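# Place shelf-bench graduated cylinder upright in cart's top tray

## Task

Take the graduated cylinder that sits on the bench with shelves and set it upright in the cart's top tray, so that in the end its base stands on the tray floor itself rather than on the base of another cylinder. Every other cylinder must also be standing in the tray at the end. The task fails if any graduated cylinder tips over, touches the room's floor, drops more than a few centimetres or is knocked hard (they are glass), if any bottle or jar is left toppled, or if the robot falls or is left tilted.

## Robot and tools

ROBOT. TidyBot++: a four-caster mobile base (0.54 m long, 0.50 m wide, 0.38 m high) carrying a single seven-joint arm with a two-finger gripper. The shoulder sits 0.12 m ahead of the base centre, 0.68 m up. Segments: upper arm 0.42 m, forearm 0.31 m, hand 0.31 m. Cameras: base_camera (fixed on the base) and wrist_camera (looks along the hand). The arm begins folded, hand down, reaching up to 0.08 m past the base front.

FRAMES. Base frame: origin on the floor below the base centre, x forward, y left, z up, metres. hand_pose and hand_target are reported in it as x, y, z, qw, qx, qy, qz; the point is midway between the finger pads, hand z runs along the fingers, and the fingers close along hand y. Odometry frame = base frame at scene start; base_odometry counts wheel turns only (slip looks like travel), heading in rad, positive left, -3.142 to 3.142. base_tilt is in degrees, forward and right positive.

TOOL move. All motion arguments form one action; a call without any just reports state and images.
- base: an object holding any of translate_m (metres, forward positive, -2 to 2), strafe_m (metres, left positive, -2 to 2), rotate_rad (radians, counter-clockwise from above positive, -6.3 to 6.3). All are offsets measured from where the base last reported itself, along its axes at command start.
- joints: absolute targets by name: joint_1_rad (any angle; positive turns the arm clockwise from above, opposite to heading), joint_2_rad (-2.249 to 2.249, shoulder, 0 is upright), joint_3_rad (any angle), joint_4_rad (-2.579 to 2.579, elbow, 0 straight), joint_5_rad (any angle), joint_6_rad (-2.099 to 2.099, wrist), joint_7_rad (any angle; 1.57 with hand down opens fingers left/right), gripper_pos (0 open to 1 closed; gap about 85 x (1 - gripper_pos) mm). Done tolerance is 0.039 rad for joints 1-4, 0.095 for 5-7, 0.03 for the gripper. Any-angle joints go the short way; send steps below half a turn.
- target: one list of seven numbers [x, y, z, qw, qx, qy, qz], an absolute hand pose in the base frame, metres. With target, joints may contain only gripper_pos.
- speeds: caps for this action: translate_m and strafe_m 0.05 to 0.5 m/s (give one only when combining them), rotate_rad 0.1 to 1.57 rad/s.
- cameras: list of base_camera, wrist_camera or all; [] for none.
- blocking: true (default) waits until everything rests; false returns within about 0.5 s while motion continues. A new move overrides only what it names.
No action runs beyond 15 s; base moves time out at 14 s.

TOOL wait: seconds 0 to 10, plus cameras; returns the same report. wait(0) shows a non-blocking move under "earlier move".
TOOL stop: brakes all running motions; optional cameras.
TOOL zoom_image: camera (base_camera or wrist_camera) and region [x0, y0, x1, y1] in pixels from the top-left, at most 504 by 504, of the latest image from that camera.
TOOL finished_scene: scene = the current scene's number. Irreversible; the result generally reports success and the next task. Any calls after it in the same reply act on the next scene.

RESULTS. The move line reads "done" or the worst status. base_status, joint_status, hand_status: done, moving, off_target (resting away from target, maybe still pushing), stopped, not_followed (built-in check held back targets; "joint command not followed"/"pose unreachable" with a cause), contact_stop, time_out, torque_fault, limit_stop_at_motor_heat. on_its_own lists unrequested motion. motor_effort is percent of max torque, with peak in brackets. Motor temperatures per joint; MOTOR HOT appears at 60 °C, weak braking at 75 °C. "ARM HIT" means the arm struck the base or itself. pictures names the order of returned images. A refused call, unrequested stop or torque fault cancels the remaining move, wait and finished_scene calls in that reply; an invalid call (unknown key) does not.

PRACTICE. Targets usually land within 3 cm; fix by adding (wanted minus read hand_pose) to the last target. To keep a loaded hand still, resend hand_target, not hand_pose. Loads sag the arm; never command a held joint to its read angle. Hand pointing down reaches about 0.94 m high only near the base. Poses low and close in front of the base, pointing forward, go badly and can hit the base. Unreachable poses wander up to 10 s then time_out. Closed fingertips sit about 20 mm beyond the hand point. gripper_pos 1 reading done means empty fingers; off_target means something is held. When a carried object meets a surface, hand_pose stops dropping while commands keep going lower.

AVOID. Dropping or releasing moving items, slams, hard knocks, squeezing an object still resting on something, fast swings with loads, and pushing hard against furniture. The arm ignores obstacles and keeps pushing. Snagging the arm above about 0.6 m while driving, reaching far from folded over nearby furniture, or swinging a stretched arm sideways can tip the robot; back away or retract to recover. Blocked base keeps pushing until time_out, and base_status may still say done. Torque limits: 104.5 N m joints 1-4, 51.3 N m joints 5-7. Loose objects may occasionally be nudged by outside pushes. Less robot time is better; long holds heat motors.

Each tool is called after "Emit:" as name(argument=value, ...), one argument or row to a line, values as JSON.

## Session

Emit:
move(
  joints={"joint_1_rad": 0.0, "joint_3_rad": 3.14, "joint_5_rad": 0.0, "joint_6_rad": 0.5, "joint_7_rad": 1.57},
  cameras=["wrist_camera"],
)

Scene clock: 1.97 s.
Motor temperatures (°C): [38 31 31 36 37 39 44]
move: done
base_odometry: x=+0.000 y=+0.000 heading=+0.000
base_tilt: forward=-0.5 right=+0.5
base_status: not commanded
joint_positions: joint_1_rad=+0.015 joint_2_rad=-0.326 joint_3_rad=+3.158 joint_4_rad=-2.531 joint_5_rad=+0.003 joint_6_rad=+0.427 joint_7_rad=+1.546 gripper_pos=+0.000
joint_status: all done
motor_effort: joint_1_rad=-1(1) joint_2_rad=-7(7) joint_3_rad=+1(1) joint_4_rad=+20(20) joint_5_rad=+0(1) joint_6_rad=+9(9) joint_7_rad=+0(1)
hand_pose: x=+0.5423 y=-0.0121 z=+0.8303 quat_wxyz=(+0.000, +0.776, -0.022, +0.630) (m; base frame)
hand_target: x=+0.5463 y=+0.0021 z=+0.8529 quat_wxyz=(-0.001, +0.753, +0.000, +0.658) (m; base frame)
hand_status: not commanded
pictures: wrist_camera
camera_calibration:
wrist_camera: T_world_to_cam=[[-0.029546, -0.998579, -0.0443551, 0.0427645], [-0.246948, 0.0502913, -0.967723, 0.987012], [0.968578, -0.0176389, -0.248083, -0.183471], [0, 0, 0, 1]] pos_world=[0.42271, -0.0101706, 0.911534]

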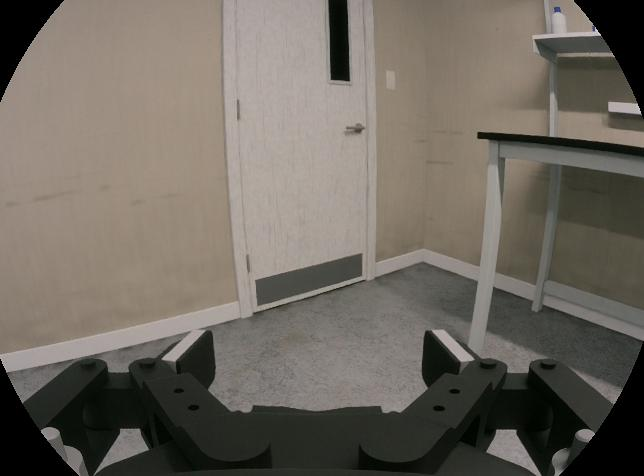

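Emit:
move(
  base={"rotate_rad": 0.9},
  cameras=["wrist_camera"],
)

Emit:
move(
  base={"rotate_rad": -2.0},
  cameras=["base_camera", "wrist_camera"],
)

Scene clock: 4.30 s.
Motor temperatures (°C): [38 31 31 36 37 39 44]
move: done
base_odometry: x=+0.000 y=+0.000 heading=+0.899
base_tilt: forward=-0.4 right=+0.5
base_status: done
joint_positions: joint_1_rad=+0.007 joint_2_rad=-0.326 joint_3_rad=+3.148 joint_4_rad=-2.531 joint_5_rad=+0.003 joint_6_rad=+0.429 joint_7_rad=+1.546 gripper_pos=+0.000
joint_status: not commanded
motor_effort: joint_1_rad=-1(2) joint_2_rad=-7(9) joint_3_rad=+0(2) joint_4_rad=+19(20) joint_5_rad=+0(1) joint_6_rad=+9(9) joint_7_rad=+0(1)
hand_pose: x=+0.5425 y=-0.0042 z=+0.8307 quat_wxyz=(-0.004, +0.776, -0.014, +0.631) (m; base frame)
hand_target: x=+0.5463 y=+0.0021 z=+0.8529 quat_wxyz=(-0.001, +0.753, +0.000, +0.658) (m; base frame)
hand_status: not commanded
pictures: wrist_camera
camera_calibration:
wrist_camera: T_world_to_cam=[[-0.0119307, -0.999079, -0.0412102, 0.0385155], [-0.246623, 0.04288, -0.968162, 0.987134], [0.969038, -0.00138745, -0.246908, -0.184517], [0, 0, 0, 1]] pos_world=[0.422713, -0.00410428, 0.911734]

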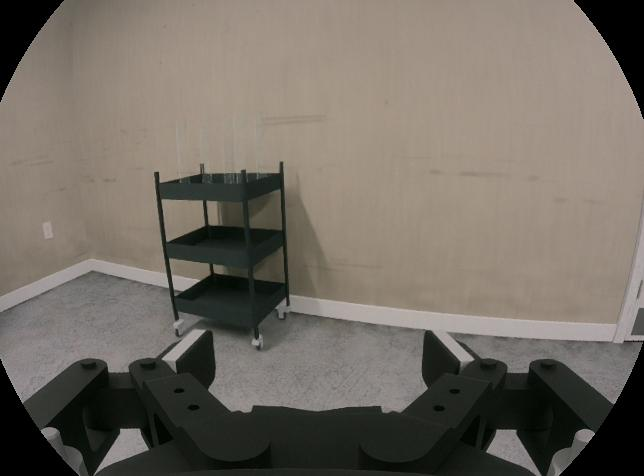

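Scene clock: 6.97 s.
Motor temperatures (°C): [38 31 31 36 37 39 44]
move: done
base_odometry: x=+0.000 y=+0.000 heading=-1.100
base_tilt: forward=-0.5 right=+0.5
base_status: done
joint_positions: joint_1_rad=+0.005 joint_2_rad=-0.326 joint_3_rad=+3.146 joint_4_rad=-2.531 joint_5_rad=+0.003 joint_6_rad=+0.429 joint_7_rad=+1.546 gripper_pos=+0.000
joint_status: not commanded
motor_effort: joint_1_rad=-1(2) joint_2_rad=-7(8) joint_3_rad=+1(2) joint_4_rad=+20(20) joint_5_rad=+1(1) joint_6_rad=+9(9) joint_7_rad=+0(1)
hand_pose: x=+0.5425 y=-0.0025 z=+0.8308 quat_wxyz=(-0.005, +0.776, -0.012, +0.631) (m; base frame)
hand_target: x=+0.5463 y=+0.0021 z=+0.8529 quat_wxyz=(-0.001, +0.753, +0.000, +0.658) (m; base frame)
hand_status: not commanded
pictures: base_camera, wrist_camera
camera_calibration:
wrist_camera: T_world_to_cam=[[-0.00797364, -0.999147, -0.0405248, 0.0375748], [-0.24638, 0.0412397, -0.968295, 0.987155], [0.96914, 0.00226369, -0.246499, -0.184886], [0, 0, 0, 1]] pos_world=[0.422696, -0.00274874, 0.911806]

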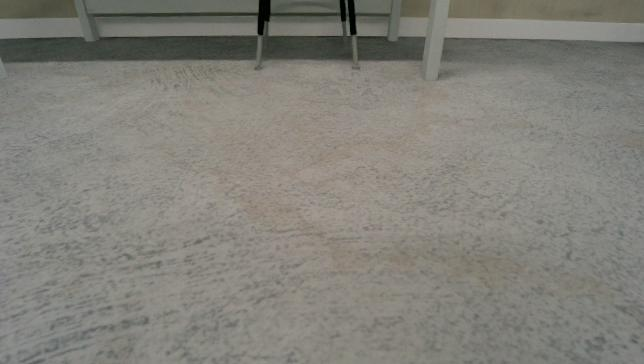

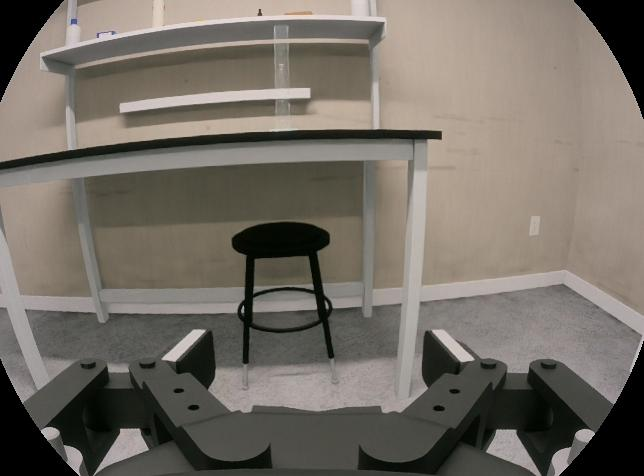

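Emit:
move(
  joints={"joint_2_rad": 0.16, "joint_4_rad": -1.315, "joint_6_rad": -0.13},
  base={"translate_m": 0.38, "strafe_m": 0.09},
  speeds={"translate_m": 0.3},
  cameras=["wrist_camera"],
)

Scene clock: 12.90 s.
Motor temperatures (°C): [38 31 31 36 37 39 44]
move: done
base_odometry: x=+0.253 y=-0.298 heading=-1.101
base_tilt: forward=-0.5 right=+0.5
base_status: done
joint_positions: joint_1_rad=+0.005 joint_2_rad=+0.139 joint_3_rad=+3.146 joint_4_rad=-1.328 joint_5_rad=+0.003 joint_6_rad=-0.072 joint_7_rad=+1.546 gripper_pos=+0.000
joint_status: all done
motor_effort: joint_1_rad=-1(1) joint_2_rad=-28(31) joint_3_rad=+1(1) joint_4_rad=+22(23) joint_5_rad=+0(1) joint_6_rad=+9(10) joint_7_rad=+0(1)
hand_pose: x=+0.8011 y=-0.0051 z=+1.1410 quat_wxyz=(-0.004, +0.696, -0.011, +0.718) (m; base frame)
hand_target: x=+0.8100 y=+0.0023 z=+1.1166 quat_wxyz=(-0.001, +0.719, +0.000, +0.695) (m; base frame)
hand_status: not commanded
pictures: wrist_camera
camera_calibration:
wrist_camera: T_world_to_cam=[[-0.000752762, -0.999327, -0.036673, 0.0394251], [-0.0120706, 0.0366794, -0.999254, 1.19898], [0.999927, -0.000309537, -0.01209, -0.651163], [0, 0, 0, 1]] pos_world=[0.665617, -0.00478107, 1.19166]

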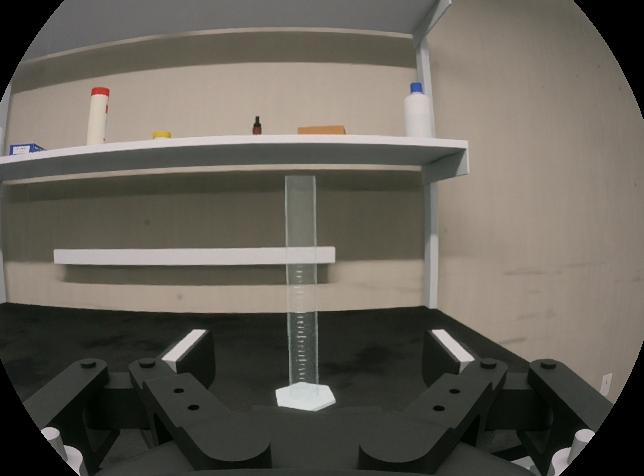

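Emit:
move(
  base={"translate_m": 0.31, "strafe_m": 0.022},
  speeds={"translate_m": 0.25},
  cameras=["wrist_camera"],
)

Scene clock: 16.30 s.
Motor temperatures (°C): [38 31 31 36 37 39 44]
move: done
base_odometry: x=+0.413 y=-0.564 heading=-1.101
base_tilt: forward=-0.5 right=+0.6
base_status: done
joint_positions: joint_1_rad=+0.005 joint_2_rad=+0.154 joint_3_rad=+3.146 joint_4_rad=-1.327 joint_5_rad=+0.003 joint_6_rad=-0.076 joint_7_rad=+1.546 gripper_pos=+0.000
joint_status: not commanded
motor_effort: joint_1_rad=-1(2) joint_2_rad=-29(32) joint_3_rad=+0(1) joint_4_rad=+23(24) joint_5_rad=+1(1) joint_6_rad=+9(9) joint_7_rad=+0(1)
hand_pose: x=+0.8079 y=-0.0051 z=+1.1300 quat_wxyz=(-0.004, +0.702, -0.011, +0.712) (m; base frame)
hand_target: x=+0.8100 y=+0.0023 z=+1.1166 quat_wxyz=(-0.001, +0.719, +0.000, +0.695) (m; base frame)
hand_status: not commanded
pictures: wrist_camera
camera_calibration:
wrist_camera: T_world_to_cam=[[-0.00142836, -0.999323, -0.0367599, 0.039632], [-0.0300498, 0.0367863, -0.998871, 1.20218], [0.999547, -0.000322119, -0.030082, -0.63747], [0, 0, 0, 1]] pos_world=[0.673363, -0.00482371, 1.1831]

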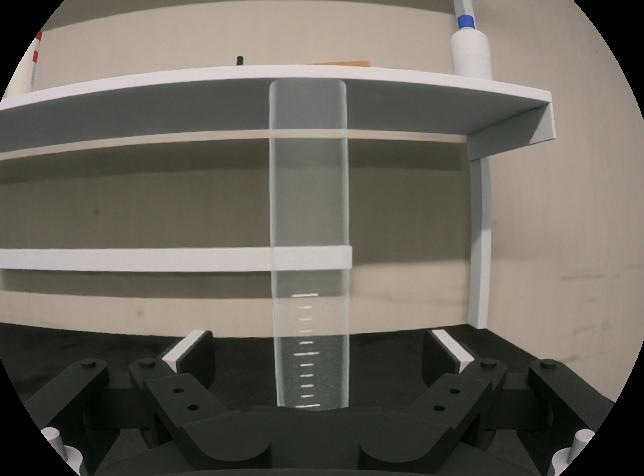

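Emit:
move(
  base={"translate_m": 0.056, "strafe_m": 0.005},
  speeds={"translate_m": 0.12},
  cameras=["wrist_camera"],
)

Emit:
move(
  joints={"gripper_pos": 0.45},
  cameras=["wrist_camera"],
)

Scene clock: 17.90 s.
Motor temperatures (°C): [38 31 31 36 37 39 44]
move: done
base_odometry: x=+0.443 y=-0.612 heading=-1.100
base_tilt: forward=-0.5 right=+0.5
base_status: done
joint_positions: joint_1_rad=+0.005 joint_2_rad=+0.155 joint_3_rad=+3.146 joint_4_rad=-1.327 joint_5_rad=+0.003 joint_6_rad=-0.077 joint_7_rad=+1.546 gripper_pos=+0.000
joint_status: not commanded
motor_effort: joint_1_rad=+0(2) joint_2_rad=-29(32) joint_3_rad=+0(1) joint_4_rad=+23(24) joint_5_rad=+0(1) joint_6_rad=+9(9) joint_7_rad=+0(1)
hand_pose: x=+0.8082 y=-0.0051 z=+1.1296 quat_wxyz=(-0.004, +0.702, -0.011, +0.712) (m; base frame)
hand_target: x=+0.8100 y=+0.0023 z=+1.1166 quat_wxyz=(-0.001, +0.719, +0.000, +0.695) (m; base frame)
hand_status: not commanded
pictures: wrist_camera
camera_calibration:
wrist_camera: T_world_to_cam=[[-0.00147265, -0.999323, -0.0367662, 0.0396554], [-0.0311652, 0.0367942, -0.998837, 1.20257], [0.999513, -0.000325112, -0.0311983, -0.636501], [0, 0, 0, 1]] pos_world=[0.673728, -0.00482611, 1.18277]

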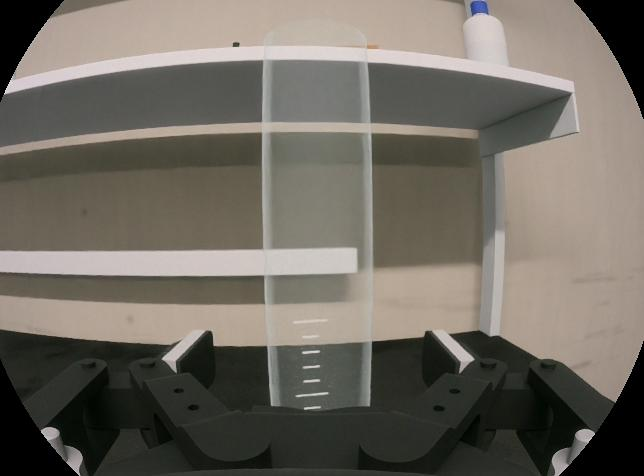

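Scene clock: 18.70 s.
Motor temperatures (°C): [38 31 31 36 37 39 44]
move: done
base_odometry: x=+0.443 y=-0.612 heading=-1.100
base_tilt: forward=-0.4 right=+0.5
base_status: not commanded
joint_positions: joint_1_rad=+0.005 joint_2_rad=+0.155 joint_3_rad=+3.146 joint_4_rad=-1.327 joint_5_rad=+0.003 joint_6_rad=-0.077 joint_7_rad=+1.546 gripper_pos=+0.450
joint_status: all done
motor_effort: joint_1_rad=-1(1) joint_2_rad=-29(29) joint_3_rad=+0(0) joint_4_rad=+22(23) joint_5_rad=+0(1) joint_6_rad=+9(9) joint_7_rad=+0(1)
hand_pose: x=+0.8082 y=-0.0051 z=+1.1296 quat_wxyz=(-0.004, +0.702, -0.011, +0.712) (m; base frame)
hand_target: x=+0.8100 y=+0.0023 z=+1.1166 quat_wxyz=(-0.001, +0.719, +0.000, +0.695) (m; base frame)
hand_status: not commanded
pictures: wrist_camera
camera_calibration:
wrist_camera: T_world_to_cam=[[-0.00147265, -0.999323, -0.0367662, 0.0396554], [-0.0311652, 0.0367942, -0.998837, 1.20257], [0.999513, -0.000325112, -0.0311983, -0.636501], [0, 0, 0, 1]] pos_world=[0.673728, -0.00482611, 1.18277]

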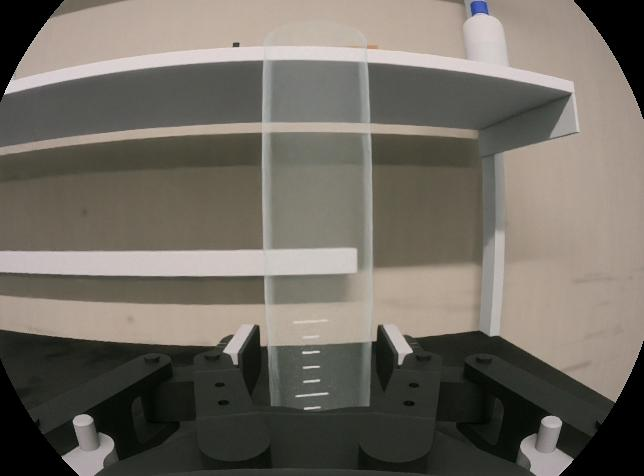

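Emit:
move(
  joints={"gripper_pos": 0.7},
  cameras=[],
)

Emit:
move(
  joints={"joint_2_rad": 0.139, "joint_4_rad": -1.18, "joint_6_rad": -0.265},
  cameras=["wrist_camera"],
)

Scene clock: 19.90 s.
Motor temperatures (°C): [38 31 31 36 37 39 44]
move: off_target
base_odometry: x=+0.443 y=-0.612 heading=-1.100
base_tilt: forward=-0.5 right=+0.5
base_status: not commanded
joint_positions: joint_1_rad=+0.005 joint_2_rad=+0.155 joint_3_rad=+3.146 joint_4_rad=-1.327 joint_5_rad=+0.003 joint_6_rad=-0.077 joint_7_rad=+1.546 gripper_pos=+0.568
joint_status: gripper_pos off_target (ended at +0.568, target +0.700)
motor_effort: joint_1_rad=+0(1) joint_2_rad=-29(29) joint_3_rad=+0(1) joint_4_rad=+23(23) joint_5_rad=+0(0) joint_6_rad=+9(9) joint_7_rad=+0(1)
hand_pose: x=+0.8082 y=-0.0051 z=+1.1295 quat_wxyz=(-0.004, +0.703, -0.011, +0.712) (m; base frame)
hand_target: x=+0.8100 y=+0.0023 z=+1.1166 quat_wxyz=(-0.001, +0.719, +0.000, +0.695) (m; base frame)
hand_status: not commanded
pictures: none
No camera images: "cameras" was empty.

Scene clock: 21.23 s.
Motor temperatures (°C): [38 31 31 36 37 39 44]
move: done
base_odometry: x=+0.443 y=-0.612 heading=-1.100
base_tilt: forward=-0.4 right=+0.5
base_status: not commanded
joint_positions: joint_1_rad=+0.005 joint_2_rad=+0.149 joint_3_rad=+3.146 joint_4_rad=-1.205 joint_5_rad=+0.003 joint_6_rad=-0.222 joint_7_rad=+1.546 gripper_pos=+0.568
joint_status: all done
motor_effort: joint_1_rad=-1(1) joint_2_rad=-31(33) joint_3_rad=+0(1) joint_4_rad=+25(26) joint_5_rad=+0(1) joint_6_rad=+11(12) joint_7_rad=+1(1)
hand_pose: x=+0.8000 y=-0.0052 z=+1.1638 quat_wxyz=(-0.003, +0.709, -0.011, +0.705) (m; base frame)
hand_target: x=+0.7930 y=+0.0023 z=+1.1727 quat_wxyz=(-0.001, +0.712, +0.000, +0.702) (m; base frame)
hand_status: not commanded
pictures: wrist_camera
camera_calibration:
wrist_camera: T_world_to_cam=[[-0.00265924, -0.999312, -0.0370058, 0.0420644], [-0.0493516, 0.037092, -0.998092, 1.25016], [0.998778, -0.000827872, -0.0494163, -0.605467], [0, 0, 0, 1]] pos_world=[0.666537, -0.00483688, 1.21942]

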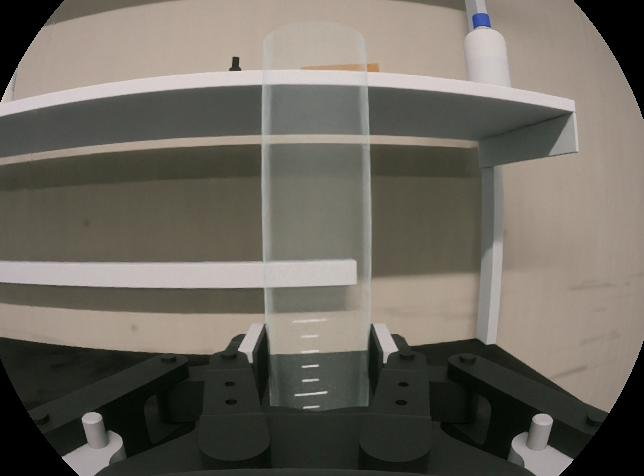

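Emit:
move(
  base={"translate_m": -0.4},
  speeds={"translate_m": 0.35},
  cameras=[],
)

Emit:
move(
  base={"translate_m": -1.0, "strafe_m": 0.22, "rotate_rad": 1.6},
  speeds={"translate_m": 0.4, "rotate_rad": 0.8},
  joints={"joint_6_rad": -0.6},
  cameras=["wrist_camera"],
)

Scene clock: 26.10 s.
Motor temperatures (°C): [38 32 31 36 37 39 44]
move: done
base_odometry: x=+0.262 y=-0.255 heading=-1.101
base_tilt: forward=-0.5 right=+0.5
base_status: done
joint_positions: joint_1_rad=+0.004 joint_2_rad=+0.143 joint_3_rad=+3.146 joint_4_rad=-1.203 joint_5_rad=+0.003 joint_6_rad=-0.228 joint_7_rad=+1.546 gripper_pos=+0.568
joint_status: not commanded
motor_effort: joint_1_rad=+0(3) joint_2_rad=-31(35) joint_3_rad=+0(2) joint_4_rad=+24(26) joint_5_rad=+0(1) joint_6_rad=+11(12) joint_7_rad=+0(1)
hand_pose: x=+0.7967 y=-0.0046 z=+1.1673 quat_wxyz=(-0.004, +0.708, -0.011, +0.706) (m; base frame)
hand_target: x=+0.7930 y=+0.0023 z=+1.1727 quat_wxyz=(-0.001, +0.712, +0.000, +0.702) (m; base frame)
hand_status: not commanded
pictures: none
No camera images: "cameras" was empty.

Scene clock: 29.80 s.
Motor temperatures (°C): [38 32 31 36 37 39 44]
move: done
base_odometry: x=+0.004 y=+0.736 heading=+0.500
base_tilt: forward=-0.5 right=+0.5
base_status: done
joint_positions: joint_1_rad=-0.005 joint_2_rad=+0.156 joint_3_rad=+3.140 joint_4_rad=-1.202 joint_5_rad=+0.003 joint_6_rad=-0.560 joint_7_rad=+1.546 gripper_pos=+0.568
joint_status: all done
motor_effort: joint_1_rad=+0(5) joint_2_rad=-31(36) joint_3_rad=+0(4) joint_4_rad=+24(27) joint_5_rad=+0(1) joint_6_rad=+10(12) joint_7_rad=+0(1)
hand_pose: x=+0.7843 y=+0.0046 z=+1.0585 quat_wxyz=(-0.007, +0.818, -0.007, +0.575) (m; base frame)
hand_target: x=+0.7743 y=+0.0023 z=+1.0706 quat_wxyz=(-0.001, +0.819, +0.000, +0.574) (m; base frame)
hand_status: not commanded
pictures: wrist_camera
camera_calibration:
wrist_camera: T_world_to_cam=[[-0.0011776, -0.999272, -0.0381446, 0.0479839], [-0.380478, 0.0357235, -0.9241, 1.32529], [0.924789, 0.013425, -0.380242, -0.186839], [0, 0, 0, 1]] pos_world=[0.677087, 0.00311312, 1.15549]

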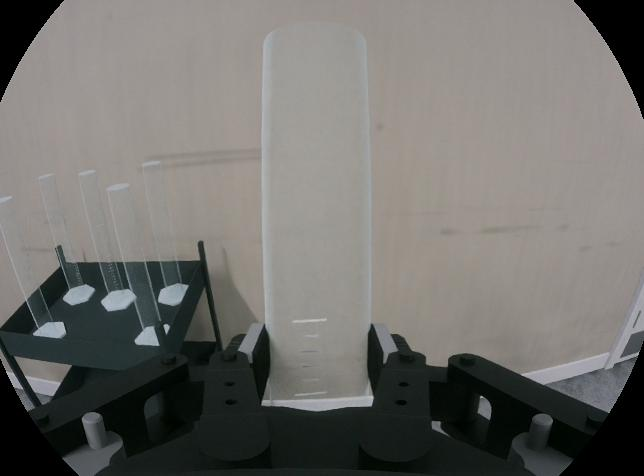

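Emit:
zoom_image(
  camera="wrist_camera",
  region=[0, 150, 252, 402],
)

Scaled by 2.000.

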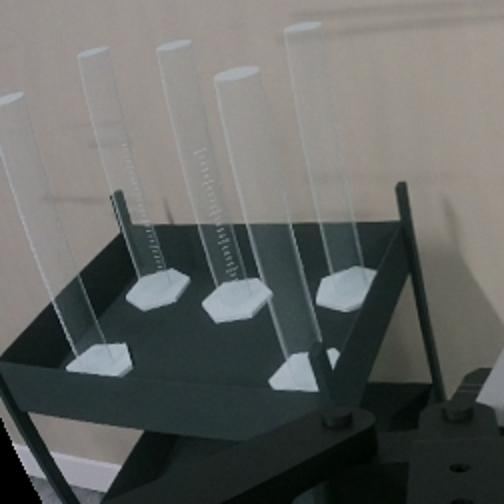

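Emit:
move(
  base={"translate_m": 0.2, "strafe_m": 0.49},
  speeds={"translate_m": 0.35},
  joints={"joint_2_rad": 0.157, "joint_4_rad": -1.587, "joint_6_rad": 0.27},
  cameras=["base_camera", "wrist_camera"],
)

Scene clock: 35.77 s.
Motor temperatures (°C): [38 32 31 37 37 39 44]
move: done
base_odometry: x=-0.055 y=+1.262 heading=+0.501
base_tilt: forward=-0.5 right=+0.5
base_status: done
joint_positions: joint_1_rad=-0.002 joint_2_rad=+0.156 joint_3_rad=+3.140 joint_4_rad=-1.592 joint_5_rad=+0.003 joint_6_rad=+0.182 joint_7_rad=+1.546 gripper_pos=+0.568
joint_status: all done
motor_effort: joint_1_rad=-1(2) joint_2_rad=-32(34) joint_3_rad=+0(2) joint_4_rad=+25(26) joint_5_rad=+0(1) joint_6_rad=+11(12) joint_7_rad=+0(1)
hand_pose: x=+0.8050 y=+0.0040 z=+1.0438 quat_wxyz=(-0.009, +0.705, -0.006, +0.709) (m; base frame)
hand_target: x=+0.8043 y=+0.0023 z=+1.0733 quat_wxyz=(-0.001, +0.672, +0.000, +0.741) (m; base frame)
hand_status: not commanded
pictures: base_camera, wrist_camera
camera_calibration:
wrist_camera: T_world_to_cam=[[0.0125655, -0.999206, -0.0378126, 0.03541], [-0.0393728, 0.0372919, -0.998528, 1.12271], [0.999146, 0.0140358, -0.0388729, -0.6277], [0, 0, 0, 1]] pos_world=[0.670923, 0.00232425, 1.098]

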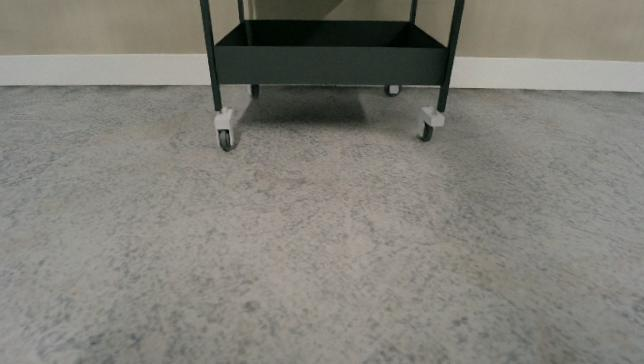

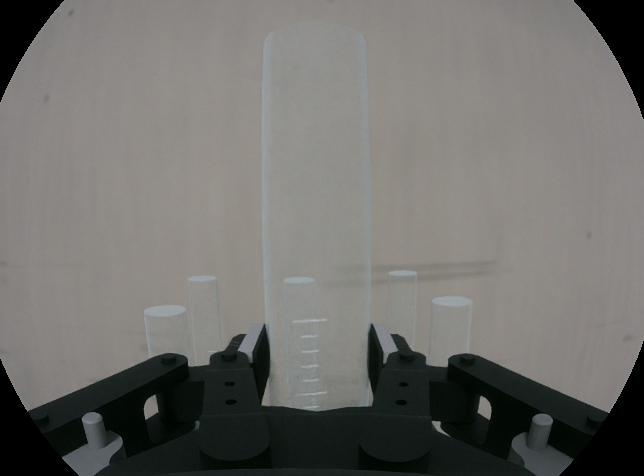

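Emit:
move(
  base={"translate_m": 0.21, "strafe_m": 0.015},
  speeds={"translate_m": 0.2},
  cameras=["base_camera", "wrist_camera"],
)

Scene clock: 39.90 s.
Motor temperatures (°C): [38 32 31 37 37 39 44]
move: done
base_odometry: x=+0.122 y=+1.376 heading=+0.501
base_tilt: forward=-0.5 right=+0.6
base_status: done
joint_positions: joint_1_rad=-0.002 joint_2_rad=+0.164 joint_3_rad=+3.140 joint_4_rad=-1.594 joint_5_rad=+0.003 joint_6_rad=+0.185 joint_7_rad=+1.546 gripper_pos=+0.568
joint_status: not commanded
motor_effort: joint_1_rad=-1(1) joint_2_rad=-32(35) joint_3_rad=+0(1) joint_4_rad=+24(26) joint_5_rad=+0(1) joint_6_rad=+11(12) joint_7_rad=+0(1)
hand_pose: x=+0.8079 y=+0.0040 z=+1.0380 quat_wxyz=(-0.009, +0.708, -0.006, +0.706) (m; base frame)
hand_target: x=+0.8043 y=+0.0023 z=+1.0733 quat_wxyz=(-0.001, +0.672, +0.000, +0.741) (m; base frame)
hand_status: not commanded
pictures: base_camera, wrist_camera
camera_calibration:
wrist_camera: T_world_to_cam=[[0.0123251, -0.999206, -0.0378845, 0.0354361], [-0.0460059, 0.0372805, -0.998245, 1.12218], [0.998865, 0.0140464, -0.0455099, -0.623719], [0, 0, 0, 1]] pos_world=[0.674201, 0.00233354, 1.09317]

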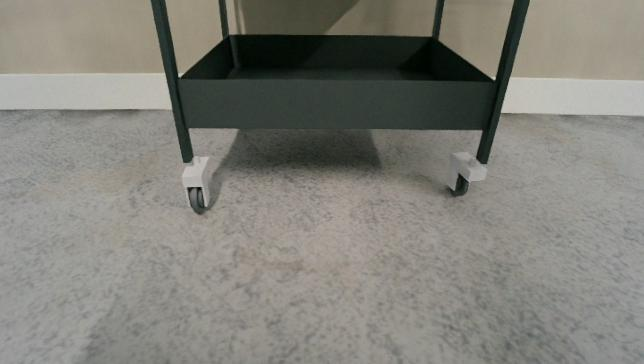

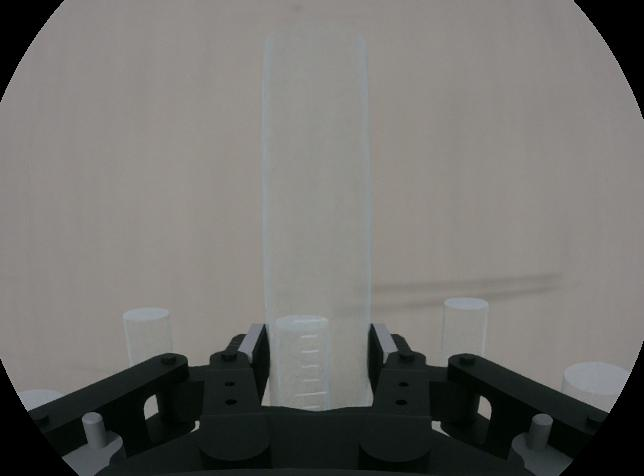

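Emit:
move(
  joints={"joint_2_rad": 0.292, "joint_4_rad": -1.877, "joint_6_rad": 0.685},
  cameras=["wrist_camera"],
)

Scene clock: 42.70 s.
Motor temperatures (°C): [38 32 31 37 37 39 44]
move: done
base_odometry: x=+0.122 y=+1.376 heading=+0.501
base_tilt: forward=-0.5 right=+0.6
base_status: not commanded
joint_positions: joint_1_rad=-0.002 joint_2_rad=+0.299 joint_3_rad=+3.140 joint_4_rad=-1.888 joint_5_rad=+0.003 joint_6_rad=+0.596 joint_7_rad=+1.546 gripper_pos=+0.568
joint_status: all done
motor_effort: joint_1_rad=+0(1) joint_2_rad=-34(38) joint_3_rad=+0(1) joint_4_rad=+21(25) joint_5_rad=+0(1) joint_6_rad=+11(13) joint_7_rad=+1(1)
hand_pose: x=+0.8106 y=+0.0044 z=+0.8955 quat_wxyz=(-0.010, +0.714, -0.006, +0.700) (m; base frame)
hand_target: x=+0.8100 y=+0.0023 z=+0.9347 quat_wxyz=(-0.001, +0.676, +0.000, +0.737) (m; base frame)
hand_status: not commanded
pictures: wrist_camera
camera_calibration:
wrist_camera: T_world_to_cam=[[0.0128392, -0.999165, -0.0387954, 0.0307815], [-0.0654576, 0.0378755, -0.997136, 0.99482], [0.997773, 0.0153419, -0.0649166, -0.614699], [0, 0, 0, 1]] pos_world=[0.678053, 0.00250713, 0.953261]

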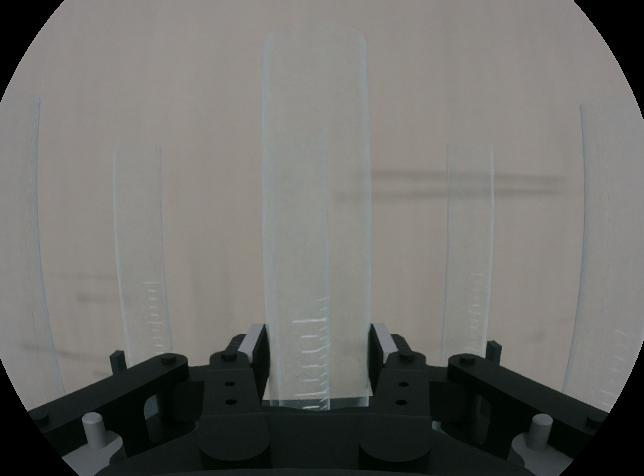

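Emit:
move(
  joints={"joint_2_rad": 0.292, "joint_4_rad": -1.877, "joint_6_rad": 0.725},
  cameras=[],
)

Emit:
move(
  joints={"joint_2_rad": 0.304, "joint_4_rad": -1.892, "joint_6_rad": 0.752},
  cameras=[],
)

Scene clock: 43.70 s.
Motor temperatures (°C): [38 32 31 37 37 39 44]
move: done
base_odometry: x=+0.122 y=+1.376 heading=+0.501
base_tilt: forward=-0.5 right=+0.5
base_status: not commanded
joint_positions: joint_1_rad=-0.002 joint_2_rad=+0.299 joint_3_rad=+3.140 joint_4_rad=-1.889 joint_5_rad=+0.003 joint_6_rad=+0.644 joint_7_rad=+1.546 gripper_pos=+0.568
joint_status: all done
motor_effort: joint_1_rad=-1(1) joint_2_rad=-34(36) joint_3_rad=+0(0) joint_4_rad=+21(23) joint_5_rad=+0(1) joint_6_rad=+11(12) joint_7_rad=+0(1)
hand_pose: x=+0.8105 y=+0.0044 z=+0.9107 quat_wxyz=(-0.010, +0.697, -0.006, +0.717) (m; base frame)
hand_target: x=+0.8087 y=+0.0023 z=+0.9471 quat_wxyz=(-0.001, +0.661, +0.000, +0.750) (m; base frame)
hand_status: not commanded
pictures: none
No camera images: "cameras" was empty.

Scene clock: 44.27 s.
Motor temperatures (°C): [38 32 31 37 37 39 44]
move: done
base_odometry: x=+0.122 y=+1.376 heading=+0.501
base_tilt: forward=-0.5 right=+0.5
base_status: not commanded
joint_positions: joint_1_rad=-0.002 joint_2_rad=+0.301 joint_3_rad=+3.140 joint_4_rad=-1.899 joint_5_rad=+0.003 joint_6_rad=+0.671 joint_7_rad=+1.546 gripper_pos=+0.568
joint_status: all done
motor_effort: joint_1_rad=+0(1) joint_2_rad=-34(35) joint_3_rad=+0(0) joint_4_rad=+22(22) joint_5_rad=+1(1) joint_6_rad=+11(12) joint_7_rad=+0(1)
hand_pose: x=+0.8090 y=+0.0045 z=+0.9115 quat_wxyz=(-0.010, +0.692, -0.006, +0.722) (m; base frame)
hand_target: x=+0.8086 y=+0.0023 z=+0.9387 quat_wxyz=(-0.001, +0.661, +0.000, +0.750) (m; base frame)
hand_status: not commanded
pictures: none
No camera images: "cameras" was empty.

Emit:
move(
  joints={"joint_2_rad": 0.32, "joint_4_rad": -1.908, "joint_6_rad": 0.752},
  cameras=["wrist_camera"],
)

Scene clock: 45.23 s.
Motor temperatures (°C): [38 32 31 37 37 39 44]
move: done
base_odometry: x=+0.122 y=+1.376 heading=+0.501
base_tilt: forward=-0.5 right=+0.6
base_status: not commanded
joint_positions: joint_1_rad=-0.002 joint_2_rad=+0.315 joint_3_rad=+3.140 joint_4_rad=-1.913 joint_5_rad=+0.003 joint_6_rad=+0.672 joint_7_rad=+1.546 gripper_pos=+0.568
joint_status: all done
motor_effort: joint_1_rad=-1(1) joint_2_rad=-34(35) joint_3_rad=+0(0) joint_4_rad=+21(23) joint_5_rad=+0(1) joint_6_rad=+11(11) joint_7_rad=+0(1)
hand_pose: x=+0.8095 y=+0.0045 z=+0.8941 quat_wxyz=(-0.010, +0.702, -0.006, +0.712) (m; base frame)
hand_target: x=+0.8101 y=+0.0023 z=+0.9187 quat_wxyz=(-0.001, +0.673, +0.000, +0.740) (m; base frame)
hand_status: not commanded
pictures: wrist_camera
camera_calibration:
wrist_camera: T_world_to_cam=[[0.0143977, -0.99915, -0.038623, 0.0293775], [-0.0301824, 0.0381752, -0.998815, 0.966265], [0.999441, 0.0155464, -0.0296071, -0.646628], [0, 0, 0, 1]] pos_world=[0.675008, 0.00251793, 0.94711]

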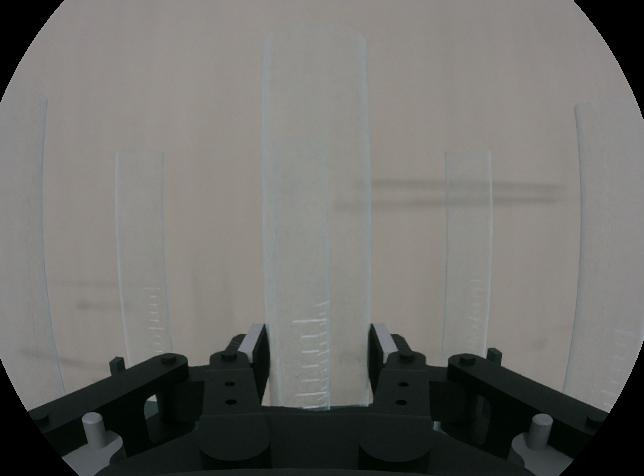

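Emit:
move(
  joints={"joint_2_rad": 0.328, "joint_4_rad": -1.918, "joint_6_rad": 0.768},
  cameras=[],
)

Emit:
move(
  joints={"joint_2_rad": 0.336, "joint_4_rad": -1.928, "joint_6_rad": 0.786},
  cameras=[],
)

Scene clock: 46.17 s.
Motor temperatures (°C): [38 32 31 37 37 39 44]
move: done
base_odometry: x=+0.122 y=+1.376 heading=+0.501
base_tilt: forward=-0.5 right=+0.5
base_status: not commanded
joint_positions: joint_1_rad=-0.002 joint_2_rad=+0.321 joint_3_rad=+3.140 joint_4_rad=-1.922 joint_5_rad=+0.003 joint_6_rad=+0.687 joint_7_rad=+1.546 gripper_pos=+0.568
joint_status: all done
motor_effort: joint_1_rad=-1(1) joint_2_rad=-34(35) joint_3_rad=+0(0) joint_4_rad=+21(22) joint_5_rad=+1(1) joint_6_rad=+11(11) joint_7_rad=+0(1)
hand_pose: x=+0.8089 y=+0.0045 z=+0.8902 quat_wxyz=(-0.010, +0.702, -0.006, +0.712) (m; base frame)
hand_target: x=+0.8099 y=+0.0023 z=+0.9125 quat_wxyz=(-0.001, +0.674, +0.000, +0.739) (m; base frame)
hand_status: not commanded
pictures: none
No camera images: "cameras" was empty.

Scene clock: 46.70 s.
Motor temperatures (°C): [38 32 31 37 37 39 44]
move: done
base_odometry: x=+0.122 y=+1.376 heading=+0.501
base_tilt: forward=-0.5 right=+0.5
base_status: not commanded
joint_positions: joint_1_rad=-0.002 joint_2_rad=+0.328 joint_3_rad=+3.140 joint_4_rad=-1.932 joint_5_rad=+0.003 joint_6_rad=+0.706 joint_7_rad=+1.546 gripper_pos=+0.568
joint_status: all done
motor_effort: joint_1_rad=-1(1) joint_2_rad=-34(35) joint_3_rad=+0(1) joint_4_rad=+21(22) joint_5_rad=+0(1) joint_6_rad=+11(11) joint_7_rad=+0(1)
hand_pose: x=+0.8085 y=+0.0045 z=+0.8855 quat_wxyz=(-0.010, +0.701, -0.006, +0.713) (m; base frame)
hand_target: x=+0.8095 y=+0.0023 z=+0.9070 quat_wxyz=(-0.001, +0.674, +0.000, +0.739) (m; base frame)
hand_status: not commanded
pictures: none
No camera images: "cameras" was empty.

Emit:
move(
  joints={"joint_2_rad": 0.344, "joint_4_rad": -1.938, "joint_6_rad": 0.803},
  cameras=[],
)

Emit:
move(
  joints={"joint_2_rad": 0.352, "joint_4_rad": -1.948, "joint_6_rad": 0.82},
  cameras=["wrist_camera"],
)

Scene clock: 47.80 s.
Motor temperatures (°C): [38 32 31 37 37 39 44]
move: done
base_odometry: x=+0.122 y=+1.376 heading=+0.501
base_tilt: forward=-0.5 right=+0.5
base_status: not commanded
joint_positions: joint_1_rad=-0.002 joint_2_rad=+0.336 joint_3_rad=+3.140 joint_4_rad=-1.941 joint_5_rad=+0.003 joint_6_rad=+0.723 joint_7_rad=+1.546 gripper_pos=+0.568
joint_status: all done
motor_effort: joint_1_rad=-1(1) joint_2_rad=-34(35) joint_3_rad=+0(1) joint_4_rad=+21(21) joint_5_rad=+1(1) joint_6_rad=+11(11) joint_7_rad=+0(1)
hand_pose: x=+0.8081 y=+0.0045 z=+0.8799 quat_wxyz=(-0.010, +0.701, -0.006, +0.713) (m; base frame)
hand_target: x=+0.8090 y=+0.0023 z=+0.9013 quat_wxyz=(-0.001, +0.674, +0.000, +0.739) (m; base frame)
hand_status: not commanded
pictures: none
No camera images: "cameras" was empty.

Scene clock: 48.33 s.
Motor temperatures (°C): [38 32 31 37 37 39 44]
move: done
base_odometry: x=+0.122 y=+1.376 heading=+0.501
base_tilt: forward=-0.4 right=+0.5
base_status: not commanded
joint_positions: joint_1_rad=-0.002 joint_2_rad=+0.341 joint_3_rad=+3.140 joint_4_rad=-1.950 joint_5_rad=+0.003 joint_6_rad=+0.741 joint_7_rad=+1.546 gripper_pos=+0.568
joint_status: all done
motor_effort: joint_1_rad=-1(1) joint_2_rad=-34(35) joint_3_rad=+0(0) joint_4_rad=+20(21) joint_5_rad=+0(1) joint_6_rad=+11(11) joint_7_rad=+1(1)
hand_pose: x=+0.8073 y=+0.0045 z=+0.8774 quat_wxyz=(-0.010, +0.700, -0.006, +0.714) (m; base frame)
hand_target: x=+0.8085 y=+0.0023 z=+0.8956 quat_wxyz=(-0.001, +0.674, +0.000, +0.738) (m; base frame)
hand_status: not commanded
pictures: wrist_camera
camera_calibration:
wrist_camera: T_world_to_cam=[[0.0148135, -0.99914, -0.0387394, 0.0285722], [-0.0238168, 0.0383801, -0.998979, 0.944539], [0.999607, 0.015721, -0.0232278, -0.650637], [0, 0, 0, 1]] pos_world=[0.672453, 0.00252478, 0.929569]

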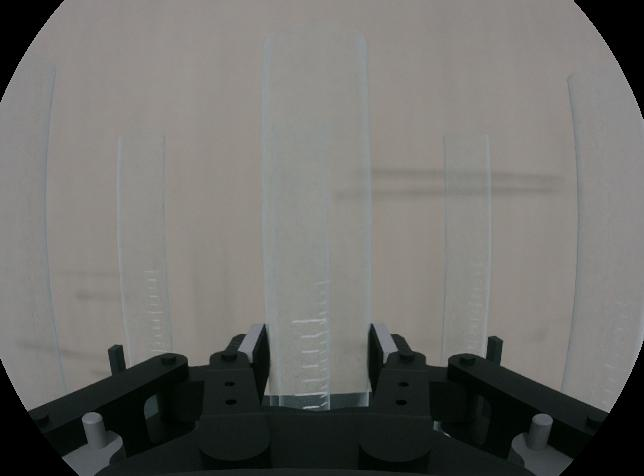

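Emit:
move(
  joints={"joint_2_rad": 0.36, "joint_4_rad": -1.957, "joint_6_rad": 0.835},
  cameras=[],
)

Scene clock: 49.63 s.
Motor temperatures (°C): [38 32 31 37 37 39 44]
move: done
base_odometry: x=+0.122 y=+1.376 heading=+0.501
base_tilt: forward=-0.4 right=+0.5
base_status: not commanded
joint_positions: joint_1_rad=-0.002 joint_2_rad=+0.345 joint_3_rad=+3.140 joint_4_rad=-1.955 joint_5_rad=+0.003 joint_6_rad=+0.759 joint_7_rad=+1.546 gripper_pos=+0.568
joint_status: all done
motor_effort: joint_1_rad=-1(1) joint_2_rad=-33(34) joint_3_rad=+0(1) joint_4_rad=+20(20) joint_5_rad=+0(1) joint_6_rad=+10(11) joint_7_rad=+0(1)
hand_pose: x=+0.8067 y=+0.0045 z=+0.8774 quat_wxyz=(-0.010, +0.697, -0.006, +0.717) (m; base frame)
hand_target: x=+0.8081 y=+0.0023 z=+0.8898 quat_wxyz=(-0.001, +0.675, +0.000, +0.738) (m; base frame)
hand_status: not commanded
pictures: none
No camera images: "cameras" was empty.

Emit:
move(
  joints={"gripper_pos": 0.5},
  cameras=[],
)

Emit:
move(
  joints={"gripper_pos": 0.1},
  cameras=["wrist_camera"],
)

Scene clock: 50.70 s.
Motor temperatures (°C): [38 32 31 37 37 39 44]
move: done
base_odometry: x=+0.122 y=+1.376 heading=+0.501
base_tilt: forward=-0.5 right=+0.6
base_status: not commanded
joint_positions: joint_1_rad=-0.002 joint_2_rad=+0.345 joint_3_rad=+3.140 joint_4_rad=-1.955 joint_5_rad=+0.003 joint_6_rad=+0.766 joint_7_rad=+1.546 gripper_pos=+0.500
joint_status: all done
motor_effort: joint_1_rad=-1(1) joint_2_rad=-32(33) joint_3_rad=+0(1) joint_4_rad=+19(20) joint_5_rad=+0(1) joint_6_rad=+9(10) joint_7_rad=+0(1)
hand_pose: x=+0.8066 y=+0.0045 z=+0.8796 quat_wxyz=(-0.010, +0.694, -0.006, +0.720) (m; base frame)
hand_target: x=+0.8081 y=+0.0023 z=+0.8898 quat_wxyz=(-0.001, +0.675, +0.000, +0.738) (m; base frame)
hand_status: not commanded
pictures: none
No camera images: "cameras" was empty.

Scene clock: 51.47 s.
Motor temperatures (°C): [38 32 30 37 37 39 44]
move: done
base_odometry: x=+0.122 y=+1.376 heading=+0.501
base_tilt: forward=-0.5 right=+0.5
base_status: not commanded
joint_positions: joint_1_rad=-0.002 joint_2_rad=+0.345 joint_3_rad=+3.140 joint_4_rad=-1.955 joint_5_rad=+0.003 joint_6_rad=+0.766 joint_7_rad=+1.546 gripper_pos=+0.100
joint_status: all done
motor_effort: joint_1_rad=+0(1) joint_2_rad=-31(32) joint_3_rad=+0(0) joint_4_rad=+19(19) joint_5_rad=+0(1) joint_6_rad=+9(9) joint_7_rad=+0(1)
hand_pose: x=+0.8066 y=+0.0045 z=+0.8796 quat_wxyz=(-0.010, +0.694, -0.006, +0.720) (m; base frame)
hand_target: x=+0.8081 y=+0.0023 z=+0.8898 quat_wxyz=(-0.001, +0.675, +0.000, +0.738) (m; base frame)
hand_status: not commanded
pictures: wrist_camera
camera_calibration:
wrist_camera: T_world_to_cam=[[0.0154741, -0.999134, -0.0386217, 0.0280439], [-0.0081869, 0.0384985, -0.999225, 0.934302], [0.999847, 0.0157783, -0.00758408, -0.663869], [0, 0, 0, 1]] pos_world=[0.670983, 0.00252518, 0.929626]

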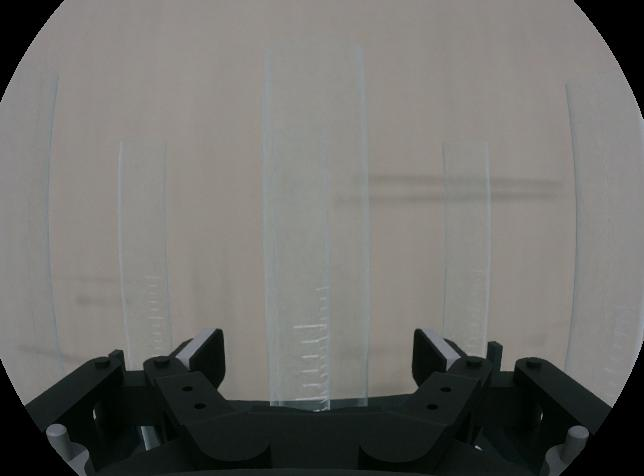

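Emit:
move(
  joints={"gripper_pos": 0.0},
)

Scene clock: 53.03 s.
Motor temperatures (°C): [38 32 30 37 37 39 44]
move: done
base_odometry: x=+0.122 y=+1.376 heading=+0.501
base_tilt: forward=-0.5 right=+0.5
base_status: not commanded
joint_positions: joint_1_rad=-0.002 joint_2_rad=+0.345 joint_3_rad=+3.140 joint_4_rad=-1.955 joint_5_rad=+0.003 joint_6_rad=+0.766 joint_7_rad=+1.546 gripper_pos=+0.000
joint_status: all done
motor_effort: joint_1_rad=-1(1) joint_2_rad=-32(32) joint_3_rad=+0(0) joint_4_rad=+18(19) joint_5_rad=+0(1) joint_6_rad=+9(9) joint_7_rad=+0(1)
hand_pose: x=+0.8066 y=+0.0045 z=+0.8796 quat_wxyz=(-0.010, +0.694, -0.006, +0.720) (m; base frame)
hand_target: x=+0.8081 y=+0.0023 z=+0.8898 quat_wxyz=(-0.001, +0.675, +0.000, +0.738) (m; base frame)
hand_status: not commanded
pictures: base_camera, wrist_camera
camera_calibration:
wrist_camera: T_world_to_cam=[[0.0154741, -0.999134, -0.0386217, 0.0280439], [-0.0081869, 0.0384985, -0.999225, 0.934302], [0.999847, 0.0157783, -0.00758408, -0.663869], [0, 0, 0, 1]] pos_world=[0.670983, 0.00252518, 0.929626]

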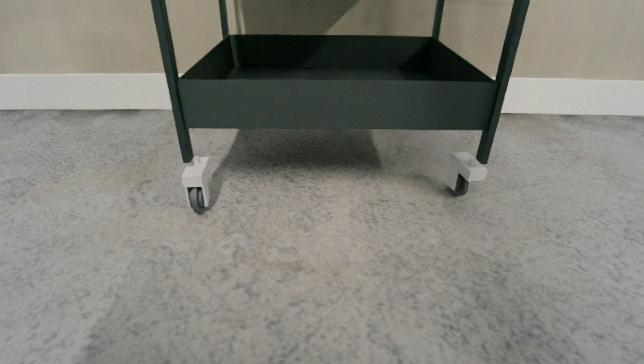

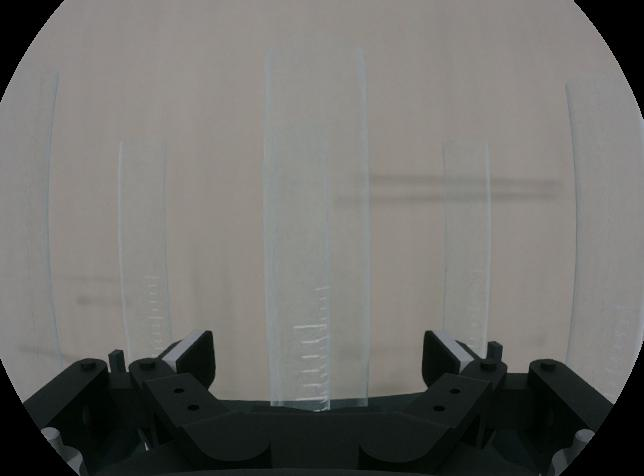

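Emit:
move(
  base={"translate_m": -0.3},
  speeds={"translate_m": 0.15},
  cameras=["wrist_camera"],
)

Emit:
move(
  joints={"joint_2_rad": 0.3, "joint_4_rad": 0.0, "joint_6_rad": -2.05},
  cameras=["wrist_camera"],
)

Scene clock: 56.03 s.
Motor temperatures (°C): [38 32 30 37 37 39 44]
move: done
base_odometry: x=-0.142 y=+1.232 heading=+0.501
base_tilt: forward=-0.5 right=+0.5
base_status: done
joint_positions: joint_1_rad=-0.002 joint_2_rad=+0.349 joint_3_rad=+3.140 joint_4_rad=-1.956 joint_5_rad=+0.003 joint_6_rad=+0.767 joint_7_rad=+1.546 gripper_pos=+0.000
joint_status: not commanded
motor_effort: joint_1_rad=-1(2) joint_2_rad=-32(34) joint_3_rad=+0(1) joint_4_rad=+18(19) joint_5_rad=+0(1) joint_6_rad=+9(9) joint_7_rad=+0(1)
hand_pose: x=+0.8073 y=+0.0045 z=+0.8771 quat_wxyz=(-0.010, +0.695, -0.006, +0.719) (m; base frame)
hand_target: x=+0.8081 y=+0.0023 z=+0.8898 quat_wxyz=(-0.001, +0.675, +0.000, +0.738) (m; base frame)
hand_status: not commanded
pictures: wrist_camera
camera_calibration:
wrist_camera: T_world_to_cam=[[0.0152933, -0.999135, -0.0386663, 0.0280846], [-0.0113875, 0.0384943, -0.999194, 0.934397], [0.999818, 0.0157213, -0.0107889, -0.661737], [0, 0, 0, 1]] pos_world=[0.671828, 0.00249477, 0.927591]

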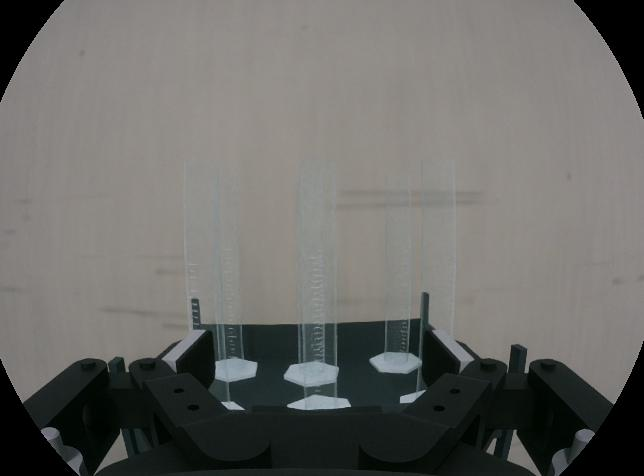

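Scene clock: 59.90 s.
Motor temperatures (°C): [38 32 30 37 37 39 44]
move: done
base_odometry: x=-0.142 y=+1.232 heading=+0.501
base_tilt: forward=-0.5 right=+0.5
base_status: not commanded
joint_positions: joint_1_rad=-0.002 joint_2_rad=+0.301 joint_3_rad=+3.140 joint_4_rad=-0.013 joint_5_rad=+0.003 joint_6_rad=-1.989 joint_7_rad=+1.546 gripper_pos=+0.000
joint_status: all done
motor_effort: joint_1_rad=-1(1) joint_2_rad=-21(37) joint_3_rad=+0(1) joint_4_rad=+10(24) joint_5_rad=+1(1) joint_6_rad=+7(10) joint_7_rad=+1(1)
hand_pose: x=+0.5726 y=+0.0018 z=+1.1746 quat_wxyz=(-0.005, +0.913, -0.011, +0.407) (m; base frame)
hand_target: x=+0.5577 y=+0.0018 z=+1.1654 quat_wxyz=(-0.001, +0.923, +0.000, +0.386) (m; base frame)
hand_status: not commanded
pictures: wrist_camera
camera_calibration:
wrist_camera: T_world_to_cam=[[-0.0211242, -0.999155, -0.0352477, 0.0573337], [-0.699962, 0.0399537, -0.713062, 1.28721], [0.713868, 0.00960923, -0.700215, 0.549735], [0, 0, 0, 1]] pos_world=[0.509772, 0.000573951, 1.30481]

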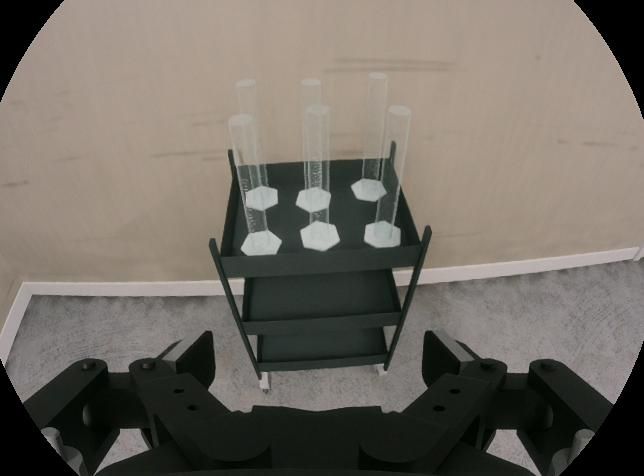

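Emit:
zoom_image(
  camera="wrist_camera",
  region=[210, 150, 440, 290],
)

Scaled by 2.191.

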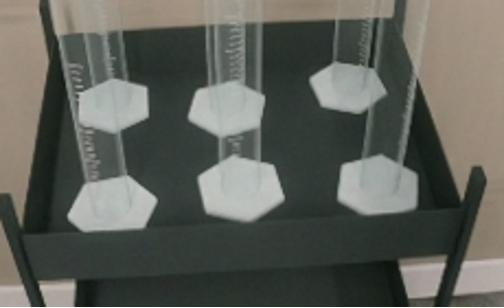

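Emit:
finished_scene(
  scene=2,
)

The scene is finished: the task was done.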